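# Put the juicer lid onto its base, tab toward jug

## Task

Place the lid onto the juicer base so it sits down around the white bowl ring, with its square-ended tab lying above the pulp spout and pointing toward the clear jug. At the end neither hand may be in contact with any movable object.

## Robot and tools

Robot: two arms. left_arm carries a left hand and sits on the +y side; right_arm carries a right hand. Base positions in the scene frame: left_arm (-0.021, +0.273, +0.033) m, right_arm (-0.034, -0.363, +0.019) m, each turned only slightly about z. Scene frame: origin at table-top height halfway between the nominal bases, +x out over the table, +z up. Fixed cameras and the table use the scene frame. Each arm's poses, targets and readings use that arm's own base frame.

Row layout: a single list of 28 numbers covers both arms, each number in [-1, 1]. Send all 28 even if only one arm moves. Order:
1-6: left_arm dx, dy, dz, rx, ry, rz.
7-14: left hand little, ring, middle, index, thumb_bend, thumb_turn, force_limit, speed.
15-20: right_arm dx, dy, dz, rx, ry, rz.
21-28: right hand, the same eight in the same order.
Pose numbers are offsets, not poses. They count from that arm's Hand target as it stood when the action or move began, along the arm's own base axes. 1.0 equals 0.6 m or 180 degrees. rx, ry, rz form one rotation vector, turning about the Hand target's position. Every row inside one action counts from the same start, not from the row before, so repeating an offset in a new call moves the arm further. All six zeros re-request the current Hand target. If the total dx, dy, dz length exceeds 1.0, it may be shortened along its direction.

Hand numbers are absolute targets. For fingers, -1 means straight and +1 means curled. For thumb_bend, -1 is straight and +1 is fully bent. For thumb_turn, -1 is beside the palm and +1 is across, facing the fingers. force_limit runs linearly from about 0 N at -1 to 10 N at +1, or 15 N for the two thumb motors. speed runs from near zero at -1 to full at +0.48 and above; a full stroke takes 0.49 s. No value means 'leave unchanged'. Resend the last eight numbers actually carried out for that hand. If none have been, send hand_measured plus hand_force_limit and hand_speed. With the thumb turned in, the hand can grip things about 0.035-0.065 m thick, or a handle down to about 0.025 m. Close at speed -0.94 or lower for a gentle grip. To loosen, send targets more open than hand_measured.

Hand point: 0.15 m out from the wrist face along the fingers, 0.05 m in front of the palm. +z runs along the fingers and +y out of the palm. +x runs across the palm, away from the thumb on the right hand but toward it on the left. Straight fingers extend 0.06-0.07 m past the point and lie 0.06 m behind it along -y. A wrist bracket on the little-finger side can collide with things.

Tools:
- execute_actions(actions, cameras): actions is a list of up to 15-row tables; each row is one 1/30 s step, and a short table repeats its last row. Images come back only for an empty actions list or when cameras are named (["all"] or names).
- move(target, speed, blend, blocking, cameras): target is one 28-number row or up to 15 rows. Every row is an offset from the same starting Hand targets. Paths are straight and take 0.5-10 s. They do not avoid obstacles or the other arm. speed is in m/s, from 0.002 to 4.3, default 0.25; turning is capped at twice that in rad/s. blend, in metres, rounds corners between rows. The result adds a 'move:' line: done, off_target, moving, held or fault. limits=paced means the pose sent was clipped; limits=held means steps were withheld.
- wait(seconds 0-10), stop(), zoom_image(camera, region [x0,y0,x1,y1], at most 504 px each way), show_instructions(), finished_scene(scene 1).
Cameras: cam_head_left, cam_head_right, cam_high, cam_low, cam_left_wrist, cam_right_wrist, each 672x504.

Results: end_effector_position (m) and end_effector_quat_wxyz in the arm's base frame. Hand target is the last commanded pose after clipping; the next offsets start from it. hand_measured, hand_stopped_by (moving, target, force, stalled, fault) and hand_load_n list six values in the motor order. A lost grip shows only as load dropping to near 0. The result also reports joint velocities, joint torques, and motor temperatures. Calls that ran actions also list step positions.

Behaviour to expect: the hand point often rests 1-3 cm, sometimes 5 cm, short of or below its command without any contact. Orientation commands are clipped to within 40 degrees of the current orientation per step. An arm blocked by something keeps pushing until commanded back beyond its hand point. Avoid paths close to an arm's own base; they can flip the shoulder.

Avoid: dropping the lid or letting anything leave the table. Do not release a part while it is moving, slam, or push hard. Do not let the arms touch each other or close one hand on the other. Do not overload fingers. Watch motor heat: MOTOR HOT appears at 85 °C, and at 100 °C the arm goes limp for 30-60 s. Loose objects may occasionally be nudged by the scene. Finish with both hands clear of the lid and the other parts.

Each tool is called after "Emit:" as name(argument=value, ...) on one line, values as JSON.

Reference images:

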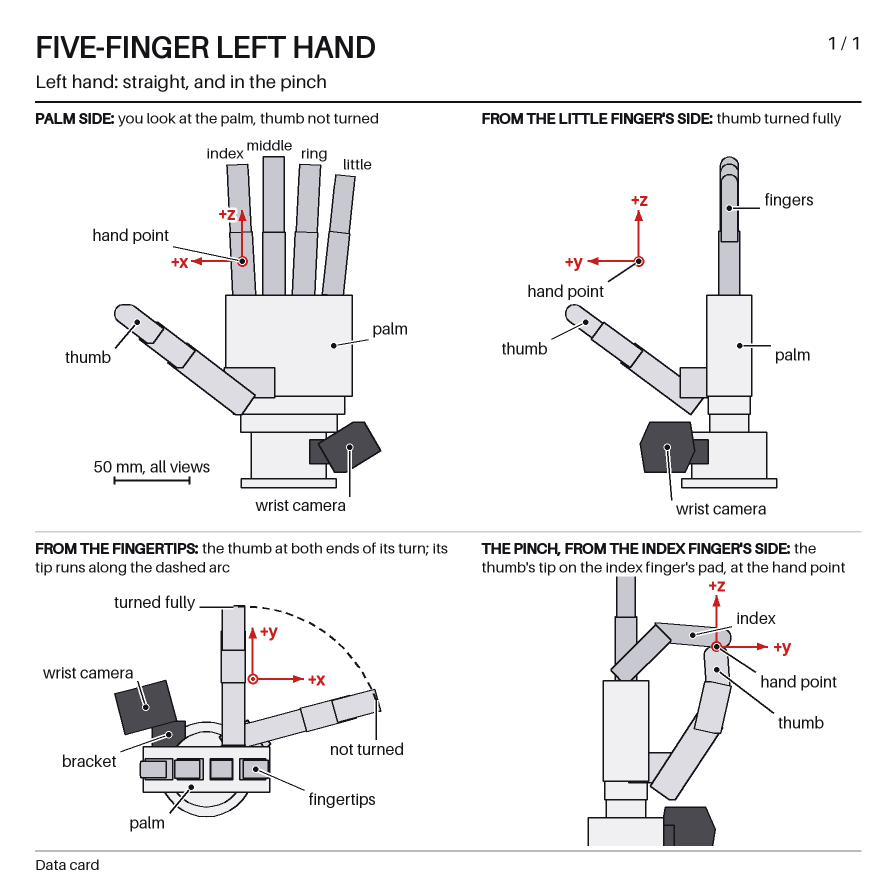

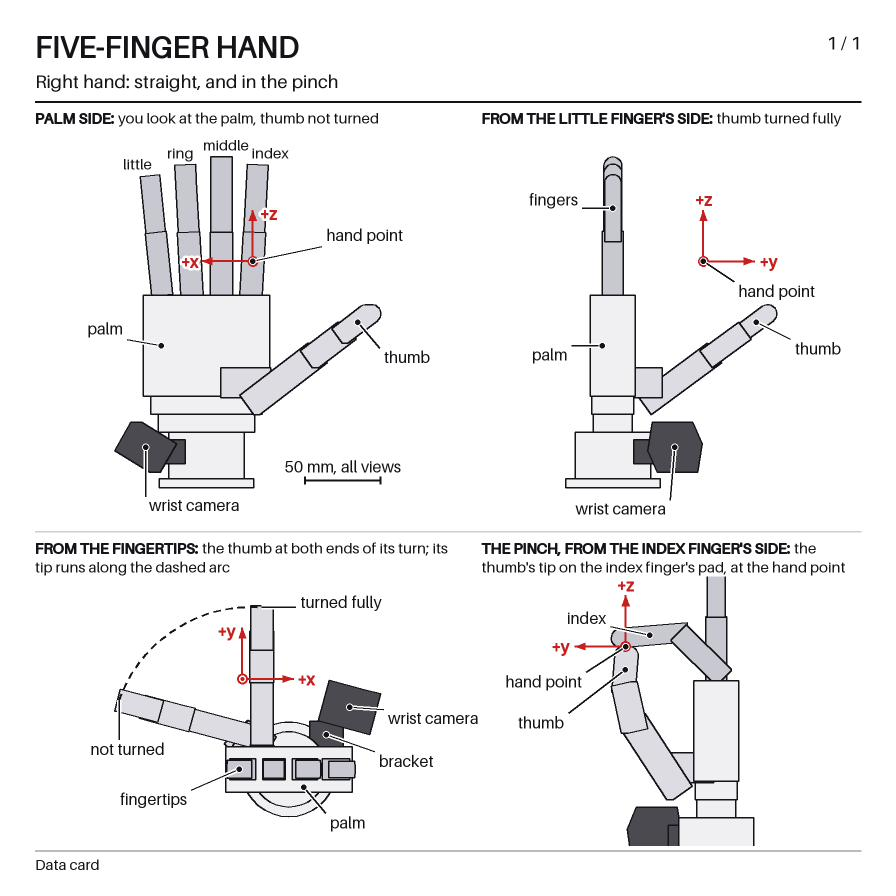

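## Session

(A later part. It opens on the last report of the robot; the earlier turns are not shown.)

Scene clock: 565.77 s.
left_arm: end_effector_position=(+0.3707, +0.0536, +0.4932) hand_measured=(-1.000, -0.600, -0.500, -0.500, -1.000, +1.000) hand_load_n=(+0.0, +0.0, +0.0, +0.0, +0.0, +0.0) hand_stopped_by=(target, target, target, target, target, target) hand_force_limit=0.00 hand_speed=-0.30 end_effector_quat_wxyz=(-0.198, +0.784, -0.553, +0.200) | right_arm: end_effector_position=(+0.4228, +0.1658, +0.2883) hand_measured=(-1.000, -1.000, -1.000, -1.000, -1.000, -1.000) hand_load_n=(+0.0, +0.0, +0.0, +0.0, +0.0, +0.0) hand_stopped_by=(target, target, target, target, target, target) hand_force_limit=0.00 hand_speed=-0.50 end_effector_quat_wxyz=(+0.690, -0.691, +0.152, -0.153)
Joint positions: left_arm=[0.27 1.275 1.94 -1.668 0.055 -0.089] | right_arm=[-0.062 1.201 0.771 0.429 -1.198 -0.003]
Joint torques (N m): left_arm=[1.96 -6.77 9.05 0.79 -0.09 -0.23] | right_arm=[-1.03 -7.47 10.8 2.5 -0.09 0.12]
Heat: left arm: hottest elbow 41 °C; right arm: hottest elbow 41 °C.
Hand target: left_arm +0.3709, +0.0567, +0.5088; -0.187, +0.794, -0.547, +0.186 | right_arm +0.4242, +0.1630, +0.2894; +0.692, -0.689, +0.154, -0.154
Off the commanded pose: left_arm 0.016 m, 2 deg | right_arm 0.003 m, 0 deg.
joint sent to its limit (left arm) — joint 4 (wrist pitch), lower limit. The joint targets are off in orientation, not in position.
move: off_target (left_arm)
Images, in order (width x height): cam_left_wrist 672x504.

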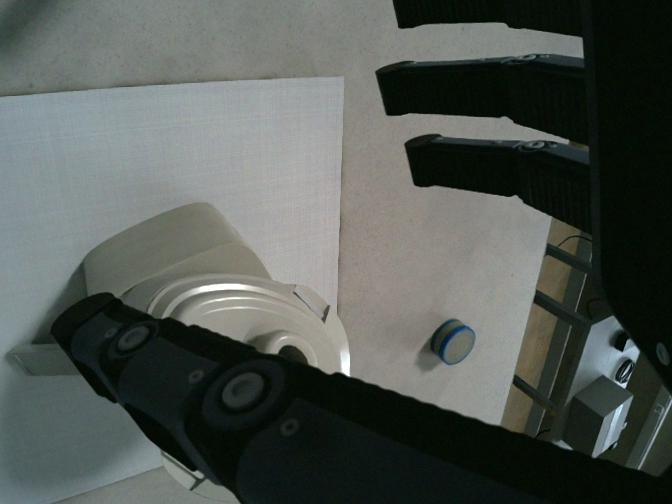

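Emit:
move(target=[0, 0, 0, 0, 0, 0, -1, -1, -1, -1, -1, -1, 0, 0, 0, 0, 0, 0, 0, 0, -1, -1, -1, -1, -1, -1, 0, -0.5], speed=0.3, cameras=["cam_left_wrist", "cam_high", "cam_head_left", "cam_head_right"])

Emit:
zoom_image(camera="cam_left_wrist", region=[60, 180, 400, 504])

Scene clock: 567.23 s.
left_arm: end_effector_position=(+0.3707, +0.0534, +0.4932) hand_measured=(-1.000, -1.000, -1.000, -1.000, -1.000, -1.000) hand_load_n=(+0.0, +0.0, +0.0, +0.0, -0.5, +0.0) hand_stopped_by=(target, target, target, target, target, target) hand_force_limit=0.00 hand_speed=0.00 end_effector_quat_wxyz=(-0.198, +0.785, -0.552, +0.200) | right_arm: end_effector_position=(+0.4228, +0.1658, +0.2883) hand_measured=(-1.000, -1.000, -1.000, -1.000, -1.000, -1.000) hand_load_n=(+0.0, +0.0, +0.0, +0.0, +0.0, -0.5) hand_stopped_by=(target, target, target, target, target, target) hand_force_limit=0.00 hand_speed=-0.50 end_effector_quat_wxyz=(+0.690, -0.691, +0.152, -0.153)
Joint positions: left_arm=[0.27 1.275 1.94 -1.669 0.055 -0.092] | right_arm=[-0.062 1.201 0.771 0.429 -1.198 -0.003]
Joint torques (N m): left_arm=[1.79 -6.71 9.09 0.79 -0.08 -0.21] | right_arm=[-1.26 -7.59 10.8 2.5 -0.1 0.1]
Heat: left arm: hottest elbow 41 °C; right arm: hottest elbow 41 °C.
Hand target: left_arm +0.3709, +0.0567, +0.5088; -0.187, +0.794, -0.547, +0.186 | right_arm +0.4242, +0.1630, +0.2894; +0.692, -0.689, +0.154, -0.154
Off the commanded pose: left_arm 0.016 m, 2 deg | right_arm 0.003 m, 0 deg.
joint sent to its limit (left arm) — joint 4 (wrist pitch), lower limit. The joint targets are off in orientation, not in position.
move: off_target (left_arm)
Images, in order (width x height): cam_head_left 672x504, cam_head_right 672x504, cam_high 672x504, cam_left_wrist 672x504.

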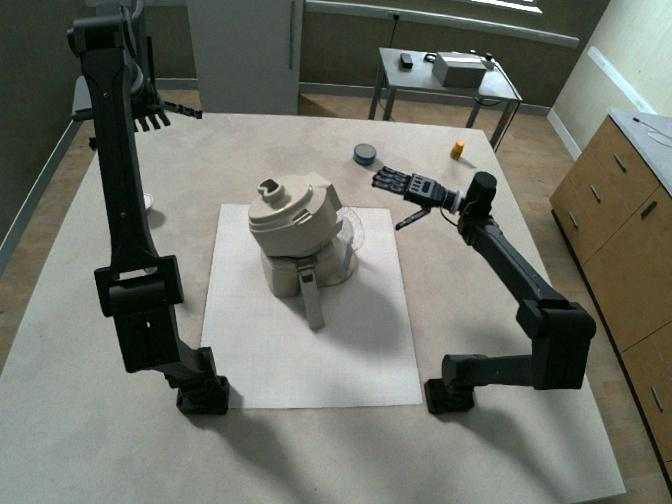

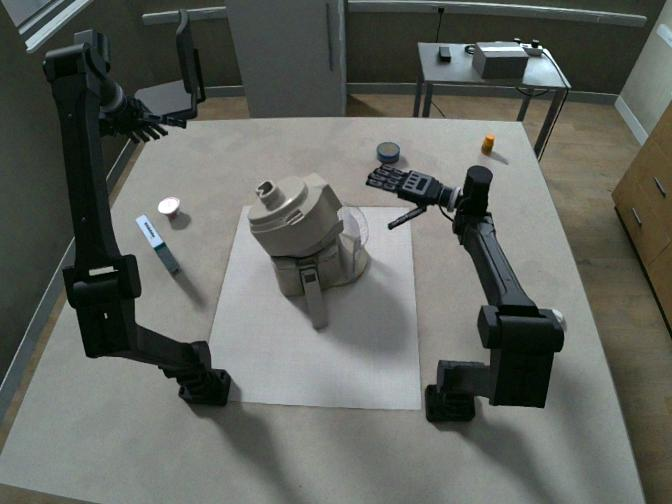

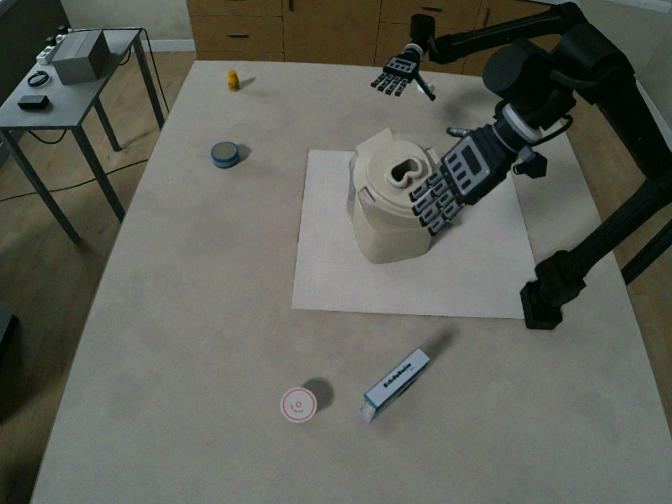

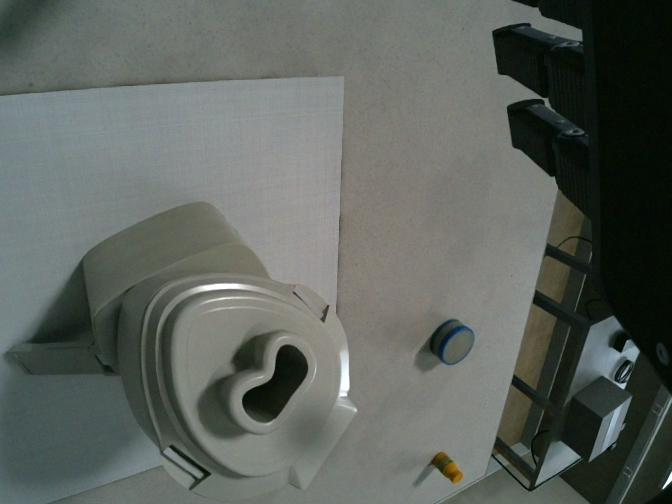

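Scaled by 1.482 from the camera's 672x504 image, which has a finer 960x720 frame.

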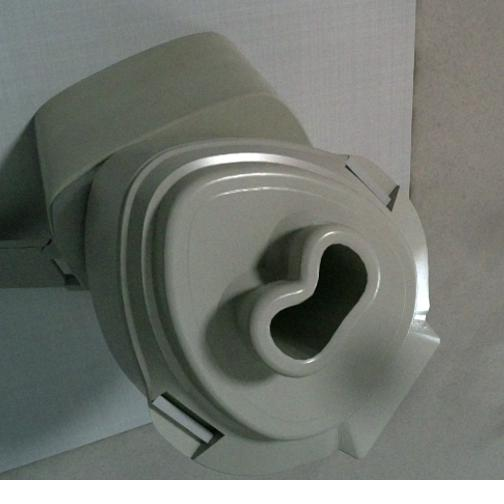

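Emit:
move(target=[0, 0, 0, 0, 0, 0, -1, -1, -1, -1, -1, -1, 0, 0, -0.033, 0.017, 0.03, -0.0004, 0.5009, 0.0453, 1, 1, 1, -1, -1, -1, 0, 0], speed=0.35, cameras=["cam_left_wrist", "cam_right_wrist", "cam_head_right", "cam_low"])

Scene clock: 576.77 s.
left_arm: end_effector_position=(+0.3707, +0.0534, +0.4932) hand_measured=(-1.000, -1.000, -1.000, -1.000, -1.000, -1.000) hand_load_n=(+0.0, +0.0, +0.0, +0.0, +0.0, +0.0) hand_stopped_by=(target, target, target, target, target, target) hand_force_limit=0.00 hand_speed=0.00 end_effector_quat_wxyz=(-0.198, +0.785, -0.552, +0.200) | right_arm: end_effector_position=(+0.3954, +0.1705, +0.3005) hand_measured=(+1.000, +1.000, +1.000, -1.000, -1.000, -1.000) hand_load_n=(+0.0, +0.0, +0.0, +0.0, +0.0, +0.0) hand_stopped_by=(target, target, target, target, target, target) hand_force_limit=0.00 hand_speed=0.00 end_effector_quat_wxyz=(-0.382, +0.592, -0.565, -0.431)
Joint positions: left_arm=[0.27 1.275 1.94 -1.669 0.055 -0.092] | right_arm=[-0.037 1.664 1.409 -1.64 -1.206 -0.308]
Joint torques (N m): left_arm=[1.73 -6.71 9.09 0.76 -0.08 -0.22] | right_arm=[0.21 -12.04 13.72 -0.31 -0.59 -0.11]
Heat: left arm: hottest elbow 42 °C; right arm: hottest elbow 41 °C.
Hand target: left_arm +0.3709, +0.0567, +0.5088; -0.187, +0.794, -0.547, +0.186 | right_arm +0.4045, +0.1731, +0.3073; -0.387, +0.604, -0.554, -0.423
Off the commanded pose: left_arm 0.016 m, 2 deg | right_arm 0.012 m, 2 deg.
joint sent to its limit (left arm) — joint 4 (wrist pitch), lower limit. The joint targets are off in orientation, not in position.
move: off_target (left_arm, right_arm)
Images, in order (width x height): cam_head_right 672x504, cam_low 672x504, cam_left_wrist 672x504, cam_right_wrist 672x504.

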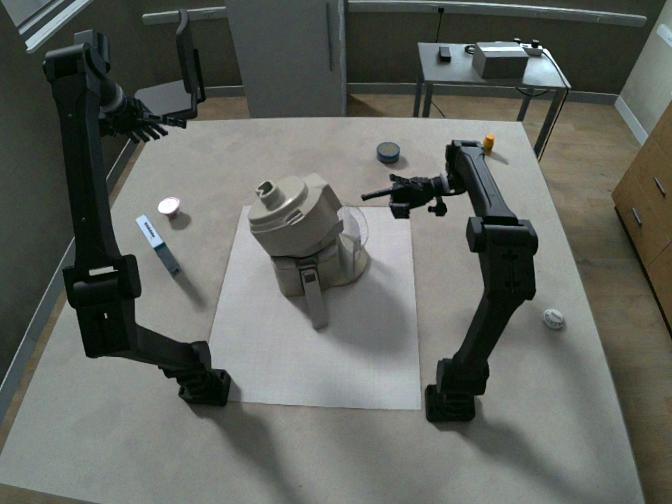

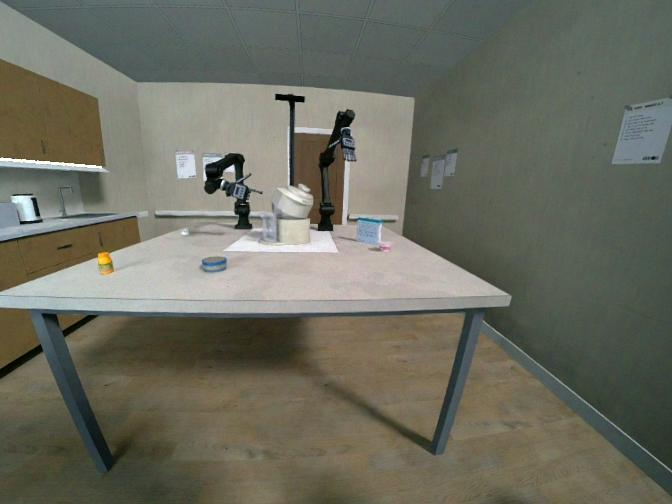

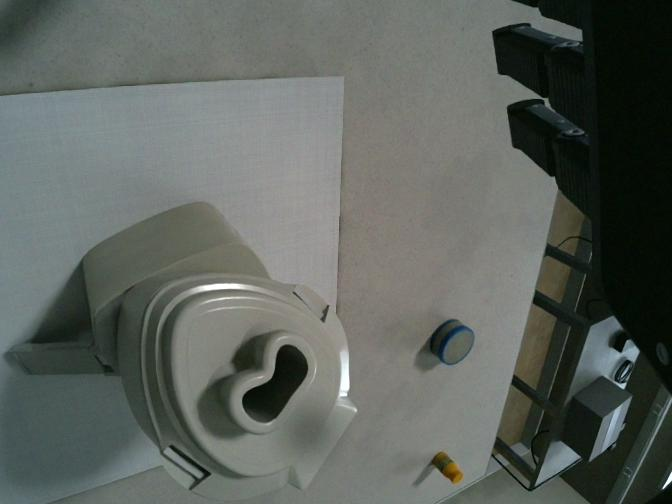

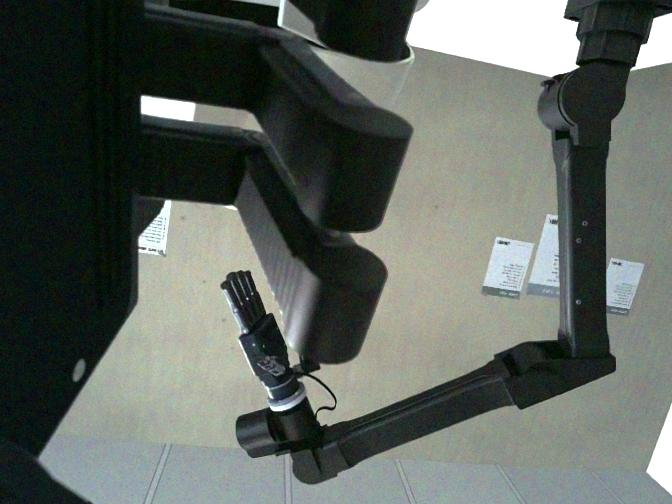

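Emit:
zoom_image(camera="cam_head_right", region=[225, 140, 445, 300])

Emit:
wait(seconds=0.1, cameras=["cam_high", "cam_head_left", "cam_low"])

Emit:
zoom_image(camera="cam_high", region=[305, 80, 485, 280])

Emit:
zoom_image(camera="cam_head_left", region=[235, 140, 455, 300])

Emit:
zoom_image(camera="cam_low", region=[242, 168, 322, 248])

Scaled by 2.291 from the camera's 672x504 image, which has a finer 960x720 frame.

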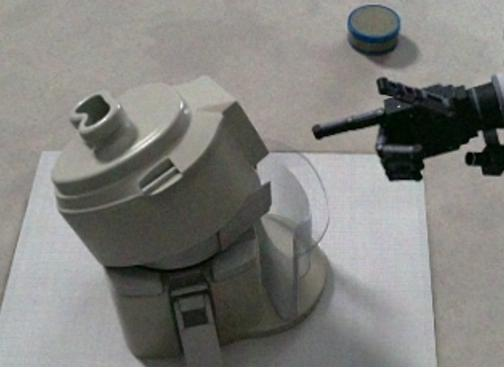

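Scene clock: 577.17 s.
left_arm: end_effector_position=(+0.3707, +0.0534, +0.4932) hand_measured=(-1.000, -1.000, -1.000, -1.000, -1.000, -1.000) hand_load_n=(+0.0, +0.0, +0.0, +0.0, +0.0, +0.0) hand_stopped_by=(target, target, target, target, target, target) hand_force_limit=0.00 hand_speed=0.00 end_effector_quat_wxyz=(-0.198, +0.785, -0.552, +0.200) | right_arm: end_effector_position=(+0.3953, +0.1704, +0.3005) hand_measured=(+1.000, +1.000, +1.000, -1.000, -1.000, -1.000) hand_load_n=(+0.5, +0.0, +0.0, +0.0, +0.0, +0.0) hand_stopped_by=(target, target, target, target, target, target) hand_force_limit=0.00 hand_speed=0.00 end_effector_quat_wxyz=(-0.382, +0.592, -0.564, -0.431)
Joint positions: left_arm=[0.27 1.275 1.94 -1.669 0.055 -0.092] | right_arm=[-0.037 1.664 1.409 -1.64 -1.206 -0.309]
Joint torques (N m): left_arm=[1.79 -6.71 9.07 0.84 -0.07 -0.21] | right_arm=[-0.09 -12.51 13.89 -0.34 -0.59 -0.13]
Heat: left arm: hottest elbow 42 °C; right arm: hottest elbow 41 °C.
Hand target: left_arm +0.3709, +0.0567, +0.5088; -0.187, +0.794, -0.547, +0.186 | right_arm +0.4045, +0.1732, +0.3073; -0.387, +0.604, -0.554, -0.423
Off the commanded pose: left_arm 0.016 m, 2 deg | right_arm 0.012 m, 2 deg.
wait: 0.10 s; at rest from the start
Images, in order (width x height): cam_head_left 672x504, cam_high 672x504, cam_low 672x504.

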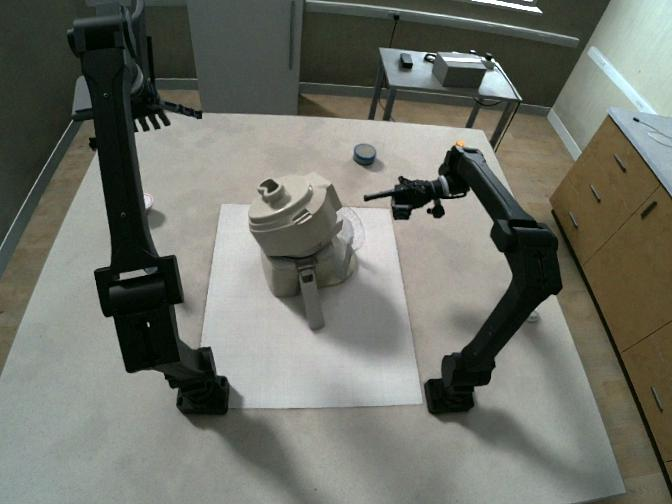

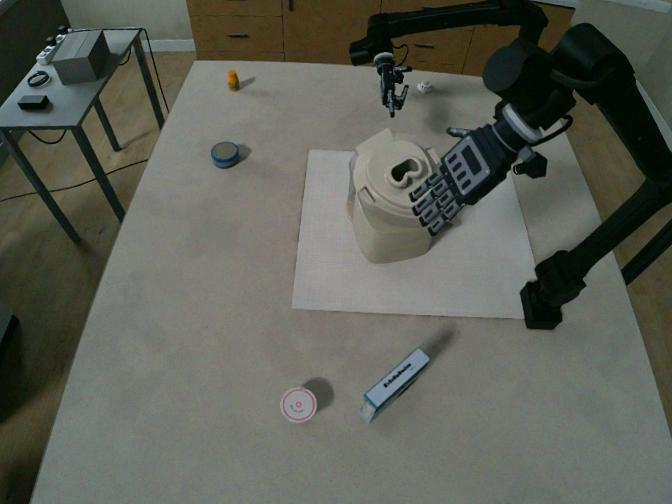

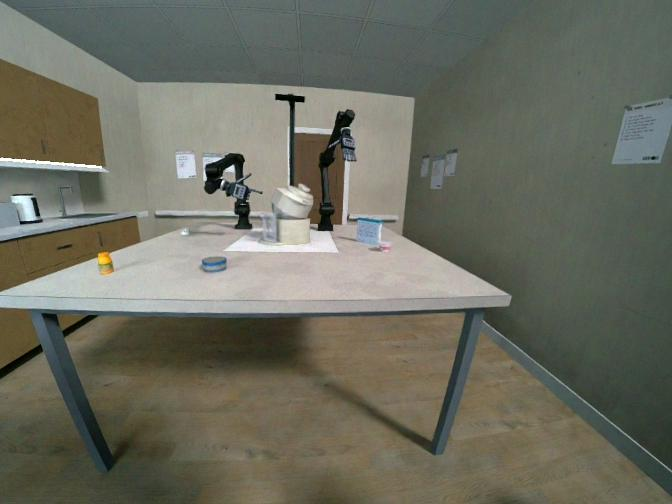

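Scaled by 2.520 from the camera's 672x504 image, which has a finer 960x720 frame.

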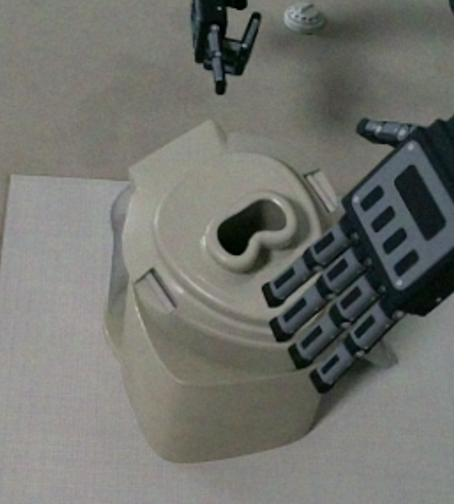

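Scaled by 2.291 from the camera's 672x504 image, which has a finer 960x720 frame.

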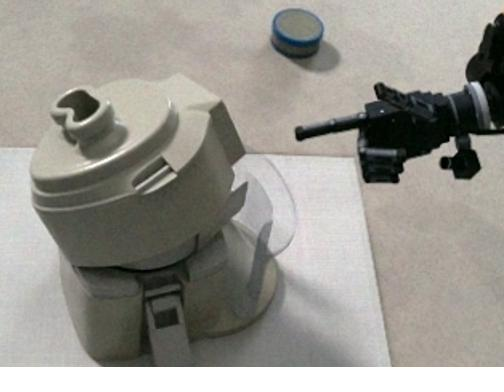

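Scaled by 6.300 from the camera's 672x504 image, which has a finer 960x720 frame.

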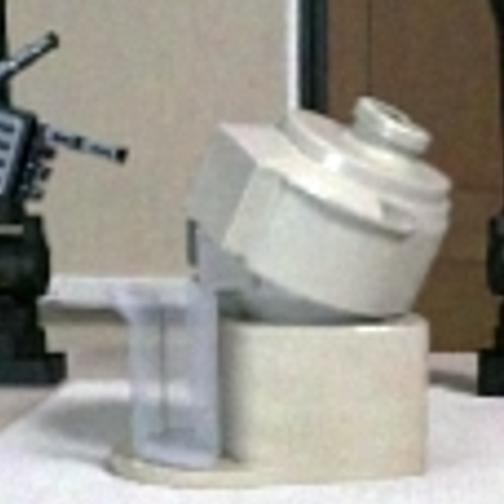

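Emit:
move(target=[0, -0.13, 0, 0, 0, 0, -1, -1, -1, -1, -1, -1, 0, 0, 0, 0, 0, 0, 0, 0, 1, 1, 1, -1, -1, -1, 0, 0], speed=0.2, cameras=["cam_left_wrist"])

Emit:
zoom_image(camera="cam_left_wrist", region=[120, 200, 460, 504])

Scene clock: 580.03 s.
left_arm: end_effector_position=(+0.3755, -0.0212, +0.5000) hand_measured=(-1.000, -1.000, -1.000, -1.000, -1.000, -1.000) hand_load_n=(+0.0, +0.0, +0.0, +0.0, +0.0, +0.0) hand_stopped_by=(target, target, target, target, target, target) hand_force_limit=0.00 hand_speed=0.00 end_effector_quat_wxyz=(-0.201, +0.783, -0.550, +0.209) | right_arm: end_effector_position=(+0.3953, +0.1704, +0.3004) hand_measured=(+1.000, +1.000, +1.000, -1.000, -1.000, -1.000) hand_load_n=(+0.0, +0.0, +0.0, +0.0, +0.0, +0.0) hand_stopped_by=(target, target, target, target, target, target) hand_force_limit=0.00 hand_speed=0.00 end_effector_quat_wxyz=(-0.382, +0.592, -0.564, -0.430)
Joint positions: left_arm=[0.035 1.256 1.94 -1.669 -0.066 -0.291] | right_arm=[-0.037 1.664 1.409 -1.64 -1.206 -0.309]
Joint torques (N m): left_arm=[0.97 -7.18 7.05 0.84 -0.19 -0.24] | right_arm=[0.26 -12.28 13.86 -0.29 -0.61 -0.11]
Heat: left arm: hottest elbow 42 °C; right arm: hottest elbow 41 °C.
Hand target: left_arm +0.3709, -0.0213, +0.5088; -0.187, +0.794, -0.547, +0.186 | right_arm +0.4045, +0.1731, +0.3073; -0.387, +0.604, -0.554, -0.423
Off the commanded pose: left_arm 0.010 m, 3 deg | right_arm 0.012 m, 2 deg.
joint sent to its limit (left arm) — joint 4 (wrist pitch), lower limit. The joint targets are off in orientation, not in position.
move: off_target (left_arm, right_arm)
Images, in order (width x height): cam_left_wrist 672x504.

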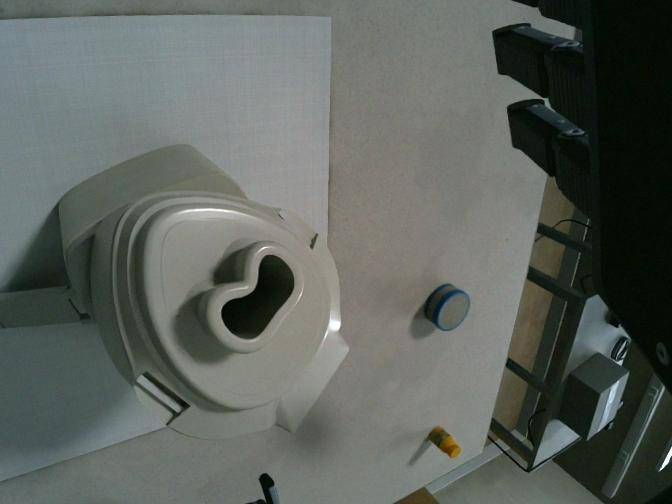

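Scaled by 1.482 from the camera's 672x504 image, which has a finer 960x720 frame.

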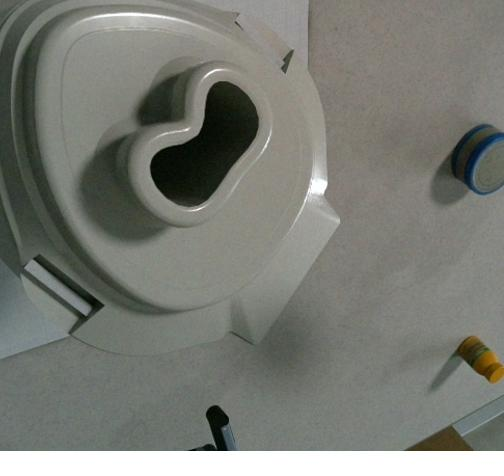

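Emit:
move(target=[0, 0, 0, 0, 0, 0, -1, -1, -1, -1, -1, -1, 0, 0, 0.076, -0.005, 0.02, 0.1303, -0.4854, 0.0874, 1, 1, 1, -1, -1, -1, 0, 0], speed=0.35)

Emit:
move(target=[0, 0, 0, 0, 0, 0, -1, -1, -1, -1, -1, -1, 0, 0, 0.117, -0.01, -0.05, 0.0435, -0.498, 0, 1, 1, 1, -1, 0, 1, 0, 0], speed=0.35, cameras=["all"])

Scene clock: 587.57 s.
left_arm: end_effector_position=(+0.3755, -0.0212, +0.5000) hand_measured=(-1.000, -1.000, -1.000, -1.000, -1.000, -1.000) hand_load_n=(+0.0, +0.0, +0.0, -0.5, +0.0, +0.0) hand_stopped_by=(target, target, target, target, target, target) hand_force_limit=0.00 hand_speed=0.00 end_effector_quat_wxyz=(-0.201, +0.783, -0.550, +0.209) | right_arm: end_effector_position=(+0.4360, +0.1736, +0.3117) hand_measured=(+1.000, +1.000, +1.000, -1.000, -1.000, -1.000) hand_load_n=(+0.0, +0.0, +0.0, +0.0, +0.0, +0.0) hand_stopped_by=(target, target, target, target, target, target) hand_force_limit=0.00 hand_speed=0.00 end_effector_quat_wxyz=(+0.692, -0.721, +0.022, +0.001)
Joint positions: left_arm=[0.035 1.256 1.94 -1.669 -0.066 -0.291] | right_arm=[-0.04 1.608 1.461 -1.67 -1.528 -1.785]
Joint torques (N m): left_arm=[0.97 -7.06 7.02 0.85 -0.18 -0.24] | right_arm=[-0.97 -11.63 14.49 -0.02 -0.67 -0.13]
Heat: left arm: hottest elbow 42 °C; right arm: hottest elbow 42 °C.
Hand target: left_arm +0.3709, -0.0213, +0.5088; -0.187, +0.794, -0.548, +0.186 | right_arm +0.4500, +0.1702, +0.3193; +0.707, -0.706, -0.031, +0.031
Off the commanded pose: left_arm 0.010 m, 3 deg | right_arm 0.016 m, 7 deg.
joint sent to its limit (left arm) — joint 4 (wrist pitch), lower limit. The joint targets are off in orientation, not in position.
joint sent to its limit (right arm) — joint 4 (wrist pitch), lower limit. The joint targets are off in orientation, not in position.
move: off_target (left_arm, right_arm)

Scene clock: 590.40 s.
left_arm: end_effector_position=(+0.3755, -0.0212, +0.5000) hand_measured=(-1.000, -1.000, -1.000, -1.000, -1.000, -1.000) hand_load_n=(+0.0, +0.0, +0.0, +0.0, +0.0, +0.0) hand_stopped_by=(target, target, target, target, target, target) hand_force_limit=0.00 hand_speed=0.00 end_effector_quat_wxyz=(-0.201, +0.783, -0.550, +0.209) | right_arm: end_effector_position=(+0.5189, +0.1692, +0.2842) hand_measured=(+1.000, +1.000, +1.000, -1.000, -0.002, +0.790) hand_load_n=(+0.0, +0.0, -1.5, +0.0, +4.0, +22.5) hand_stopped_by=(target, target, target, target, target, force) hand_force_limit=0.00 hand_speed=0.00 end_effector_quat_wxyz=(+0.493, -0.523, -0.479, -0.504)
Joint positions: left_arm=[0.035 1.256 1.94 -1.669 -0.066 -0.291] | right_arm=[-0.046 1.436 1.007 -0.106 -1.559 -2.073]
Joint torques (N m): left_arm=[1.2 -7.3 7.04 0.84 -0.18 -0.22] | right_arm=[-1.08 -11.22 10.32 2.14 -0.49 -0.18]
Heat: left arm: hottest elbow 42 °C; right arm: hottest elbow 42 °C.
Hand target: left_arm +0.3709, -0.0213, +0.5088; -0.187, +0.794, -0.548, +0.186 | right_arm +0.5202, +0.1641, +0.2894; +0.521, -0.478, -0.522, -0.478
Off the commanded pose: left_arm 0.010 m, 3 deg | right_arm 0.007 m, 8 deg.
joint sent to its limit (left arm) — joint 4 (wrist pitch), lower limit. The joint targets are off in orientation, not in position.
joint sent to its limit (right arm) — joint 5 (wrist yaw), lower limit; joint 6 (wrist roll), lower limit. The joint targets are off in orientation, not in position.
move: off_target (left_arm, right_arm)

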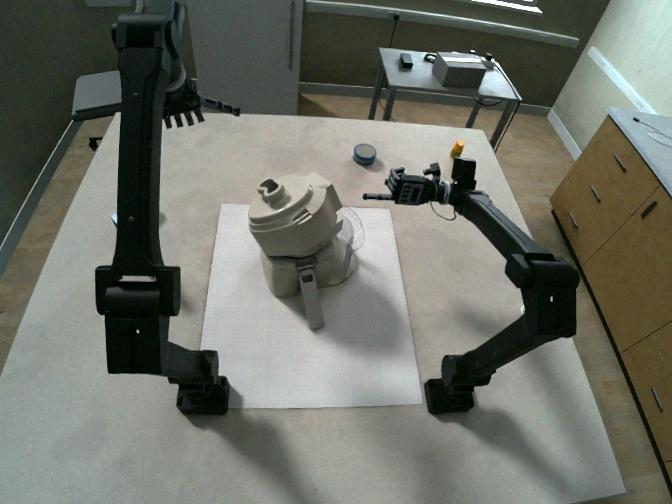

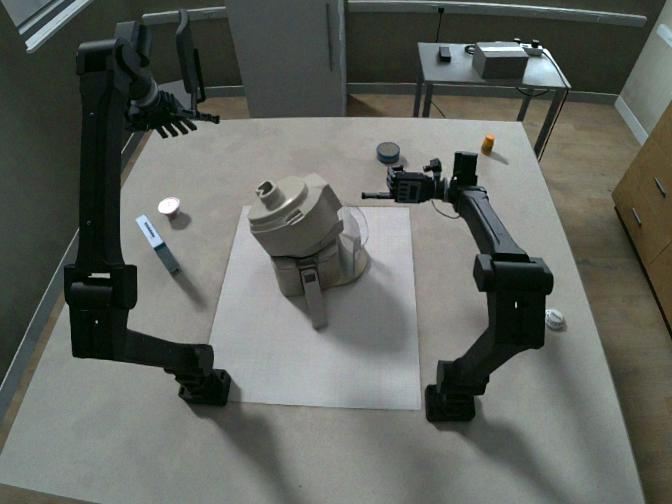

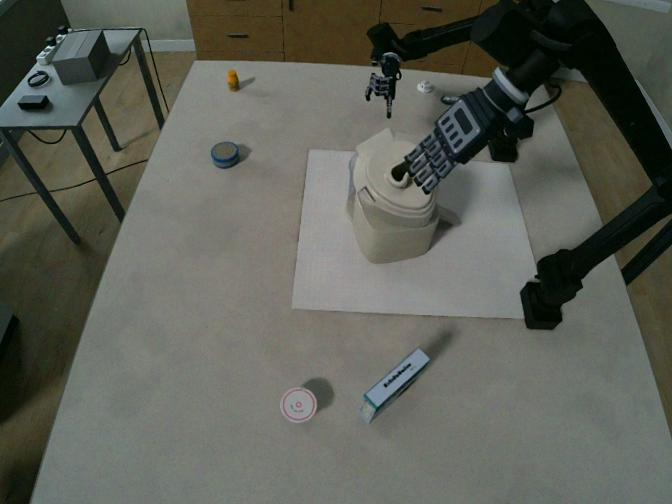

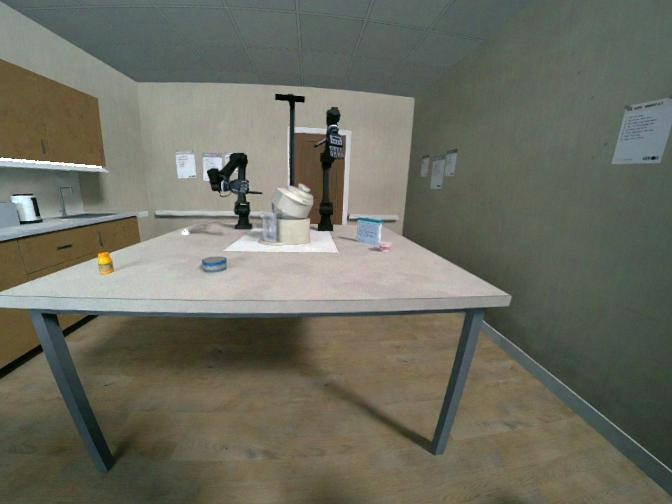

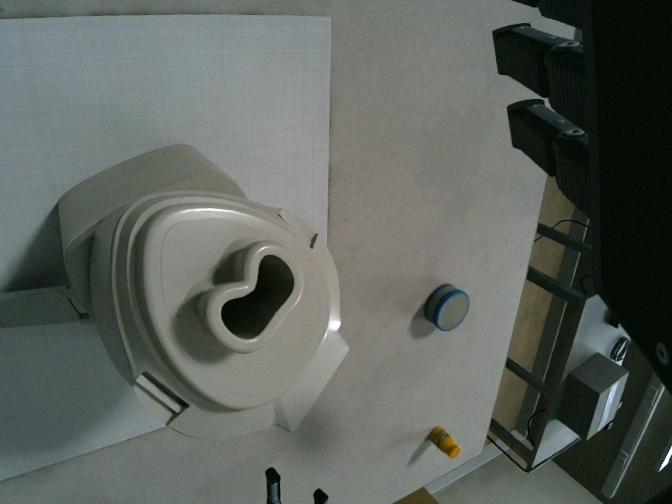

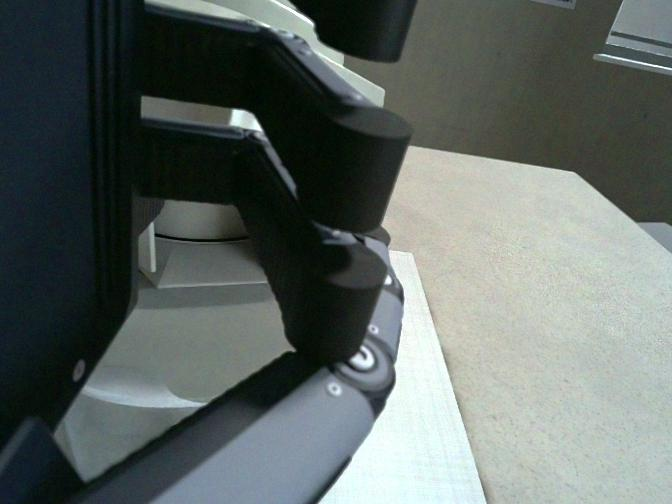

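Emit:
move(target=[0, 0, 0, 0, 0, 0, -1, -1, -1, -1, -1, -1, 0, 0, 0, 0, 0, 0, 0, 0, 1, 1, 1, -1, -1, 0.75, 0, 0], speed=0.2, cameras=["cam_low", "cam_high", "cam_right_wrist"])

Emit:
zoom_image(camera="cam_low", region=[242, 168, 322, 248])

Emit:
zoom_image(camera="cam_high", region=[335, 60, 455, 180])

Scene clock: 592.00 s.
left_arm: end_effector_position=(+0.3755, -0.0212, +0.5000) hand_measured=(-1.000, -1.000, -1.000, -1.000, -1.000, -1.000) hand_load_n=(+0.0, +0.0, +0.0, +0.0, +0.0, +0.0) hand_stopped_by=(target, target, target, target, target, target) hand_force_limit=0.00 hand_speed=0.00 end_effector_quat_wxyz=(-0.201, +0.783, -0.550, +0.209) | right_arm: end_effector_position=(+0.5189, +0.1692, +0.2842) hand_measured=(+1.000, +1.000, +1.000, -1.000, -1.000, +0.750) hand_load_n=(+0.0, +0.0, +0.0, +0.0, +0.0, +0.5) hand_stopped_by=(target, target, target, target, target, target) hand_force_limit=0.00 hand_speed=0.00 end_effector_quat_wxyz=(+0.493, -0.523, -0.479, -0.504)
Joint positions: left_arm=[0.035 1.256 1.94 -1.669 -0.066 -0.291] | right_arm=[-0.046 1.436 1.007 -0.106 -1.559 -2.073]
Joint torques (N m): left_arm=[1.03 -7.12 7.08 0.85 -0.18 -0.22] | right_arm=[-1.2 -11.58 10.39 2.09 -0.5 -0.2]
Heat: left arm: hottest elbow 42 °C; right arm: hottest elbow 42 °C.
Hand target: left_arm +0.3709, -0.0213, +0.5088; -0.187, +0.794, -0.548, +0.186 | right_arm +0.5202, +0.1641, +0.2893; +0.521, -0.478, -0.522, -0.478
Off the commanded pose: left_arm 0.010 m, 3 deg | right_arm 0.007 m, 8 deg.
joint sent to its limit (left arm) — joint 4 (wrist pitch), lower limit. The joint targets are off in orientation, not in position.
joint sent to its limit (right arm) — joint 5 (wrist yaw), lower limit; joint 6 (wrist roll), lower limit. The joint targets are off in orientation, not in position.
move: off_target (left_arm, right_arm)
Images, in order (width x height): cam_high 672x504, cam_low 672x504, cam_right_wrist 672x504.

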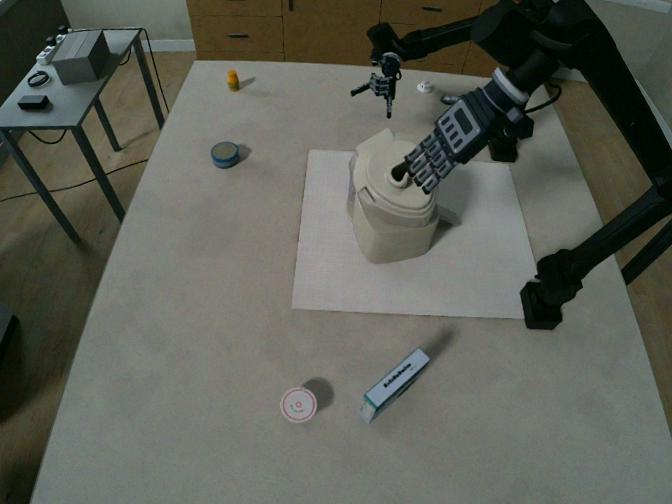

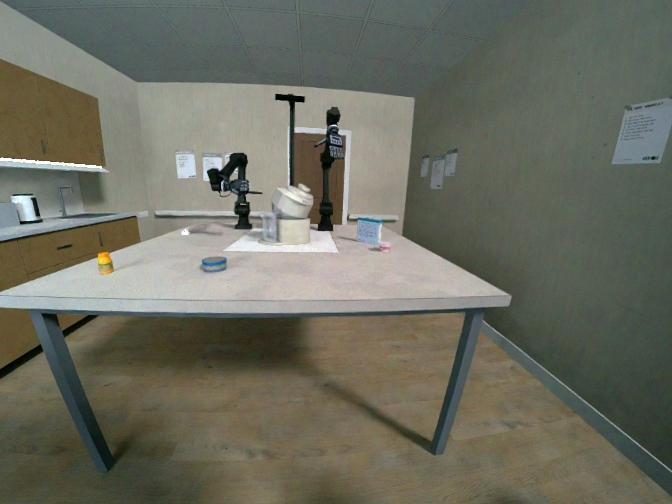

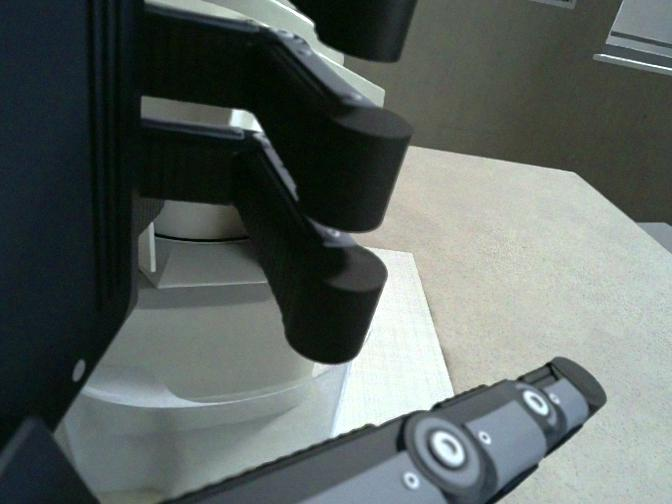

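Scaled by 6.300 from the camera's 672x504 image, which has a finer 960x720 frame.

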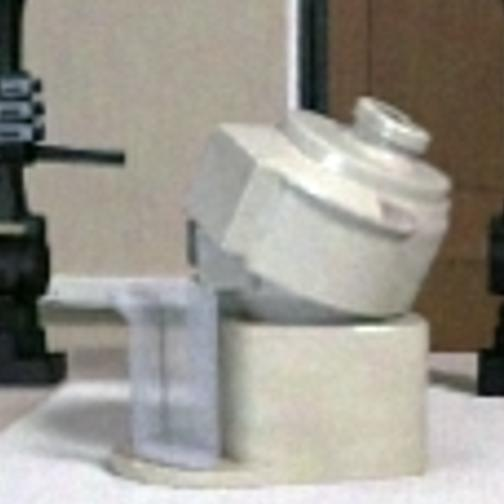

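Scaled by 4.200 from the camera's 672x504 image, which has a finer 960x720 frame.

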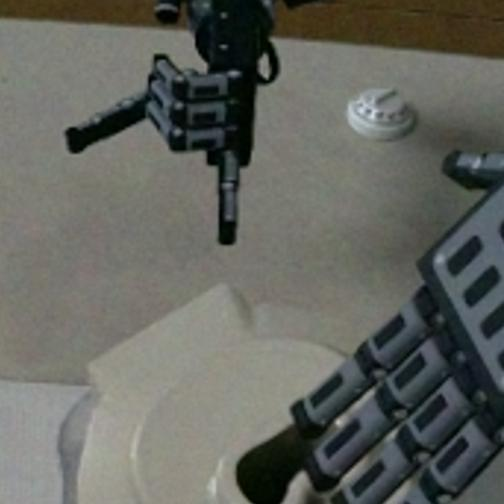

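Emit:
move(target=[0, 0, 0, 0, 0, 0, -1, -1, -1, -1, -1, -1, 0, 0, 0.0283, 0.005, -0.12, 0, 0, 0, 1, 1, 1, -1, -1, 1, 0, -0.3], speed=0.12, cameras=["cam_low", "cam_high", "cam_left_wrist", "cam_head_right"])

Emit:
zoom_image(camera="cam_low", region=[242, 168, 322, 248])

Emit:
zoom_image(camera="cam_high", region=[335, 60, 455, 180])

Emit:
zoom_image(camera="cam_head_right", region=[255, 150, 415, 270])

Scene clock: 593.77 s.
left_arm: end_effector_position=(+0.3755, -0.0212, +0.5000) hand_measured=(-1.000, -1.000, -1.000, -1.000, -1.000, -1.000) hand_load_n=(+0.0, -0.5, +0.0, +0.5, +0.0, +0.0) hand_stopped_by=(target, target, target, target, target, target) hand_force_limit=0.00 hand_speed=0.00 end_effector_quat_wxyz=(-0.201, +0.783, -0.550, +0.209) | right_arm: end_effector_position=(+0.5345, +0.1685, +0.2188) hand_measured=(+1.000, +1.000, +1.000, -1.000, -1.000, +1.000) hand_load_n=(+0.0, +0.0, +0.0, +0.0, +0.0, +0.0) hand_stopped_by=(target, target, target, target, target, target) hand_force_limit=0.00 hand_speed=-0.30 end_effector_quat_wxyz=(+0.489, -0.520, -0.482, -0.508)
Joint positions: left_arm=[0.035 1.256 1.94 -1.669 -0.066 -0.291] | right_arm=[-0.046 1.568 0.952 0.094 -1.559 -2.073]
Joint torques (N m): left_arm=[1.26 -7.36 7.04 0.84 -0.2 -0.24] | right_arm=[-0.73 -11.46 9.69 1.89 -0.5 -0.19]
Heat: left arm: hottest elbow 42 °C; right arm: hottest elbow 42 °C.
Hand target: left_arm +0.3709, -0.0213, +0.5088; -0.187, +0.794, -0.548, +0.186 | right_arm +0.5372, +0.1671, +0.2173; +0.521, -0.478, -0.522, -0.478
Off the commanded pose: left_arm 0.010 m, 3 deg | right_arm 0.003 m, 8 deg.
joint sent to its limit (left arm) — joint 4 (wrist pitch), lower limit. The joint targets are off in orientation, not in position.
joint sent to its limit (right arm) — joint 5 (wrist yaw), lower limit; joint 6 (wrist roll), lower limit. The joint targets are off in orientation, not in position.
move: off_target (left_arm, right_arm)
Images, in order (width x height): cam_head_right 672x504, cam_high 672x504, cam_low 672x504, cam_left_wrist 672x504.

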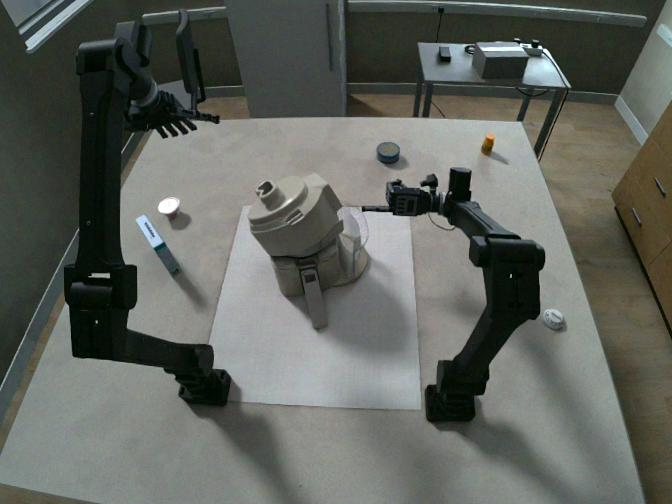

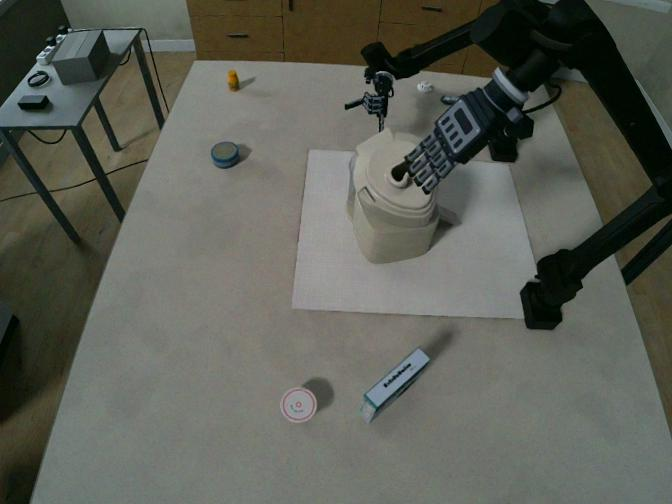

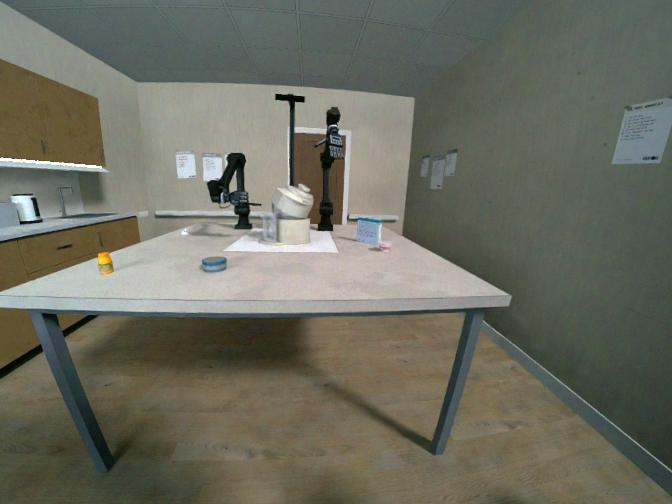

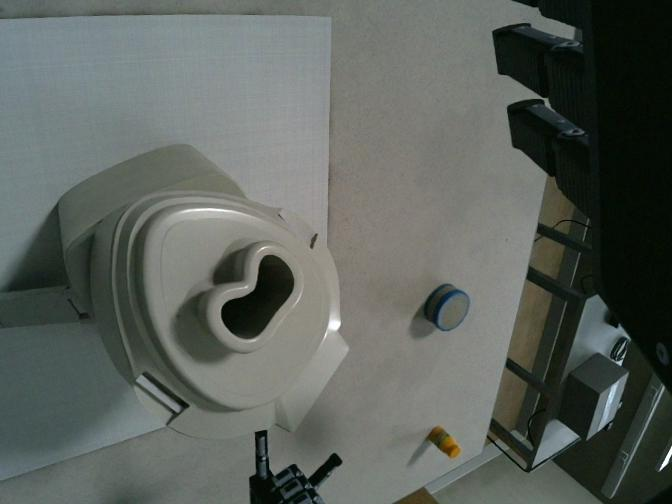

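Scaled by 6.300 from the camera's 672x504 image, which has a finer 960x720 frame.

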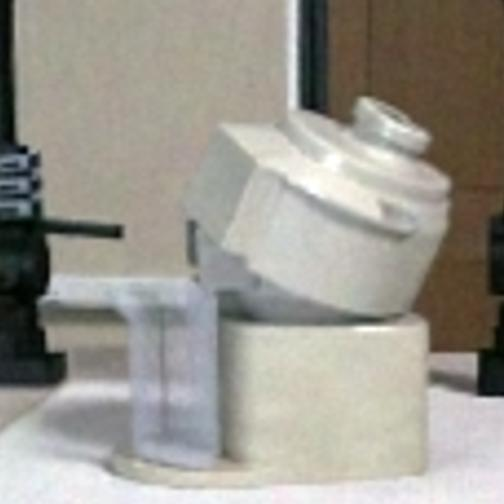

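Scaled by 4.200 from the camera's 672x504 image, which has a finer 960x720 frame.

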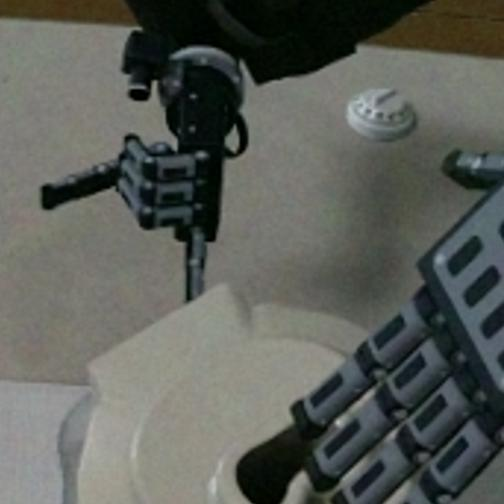

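Scaled by 3.150 from the camera's 672x504 image, which has a finer 960x720 frame.

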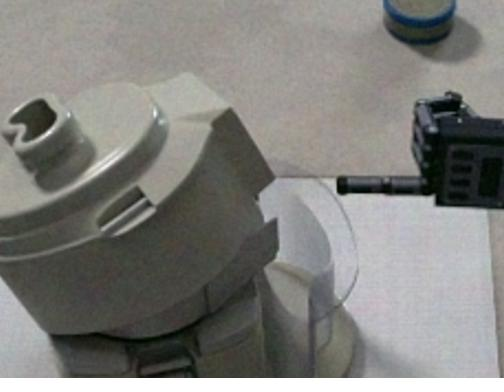

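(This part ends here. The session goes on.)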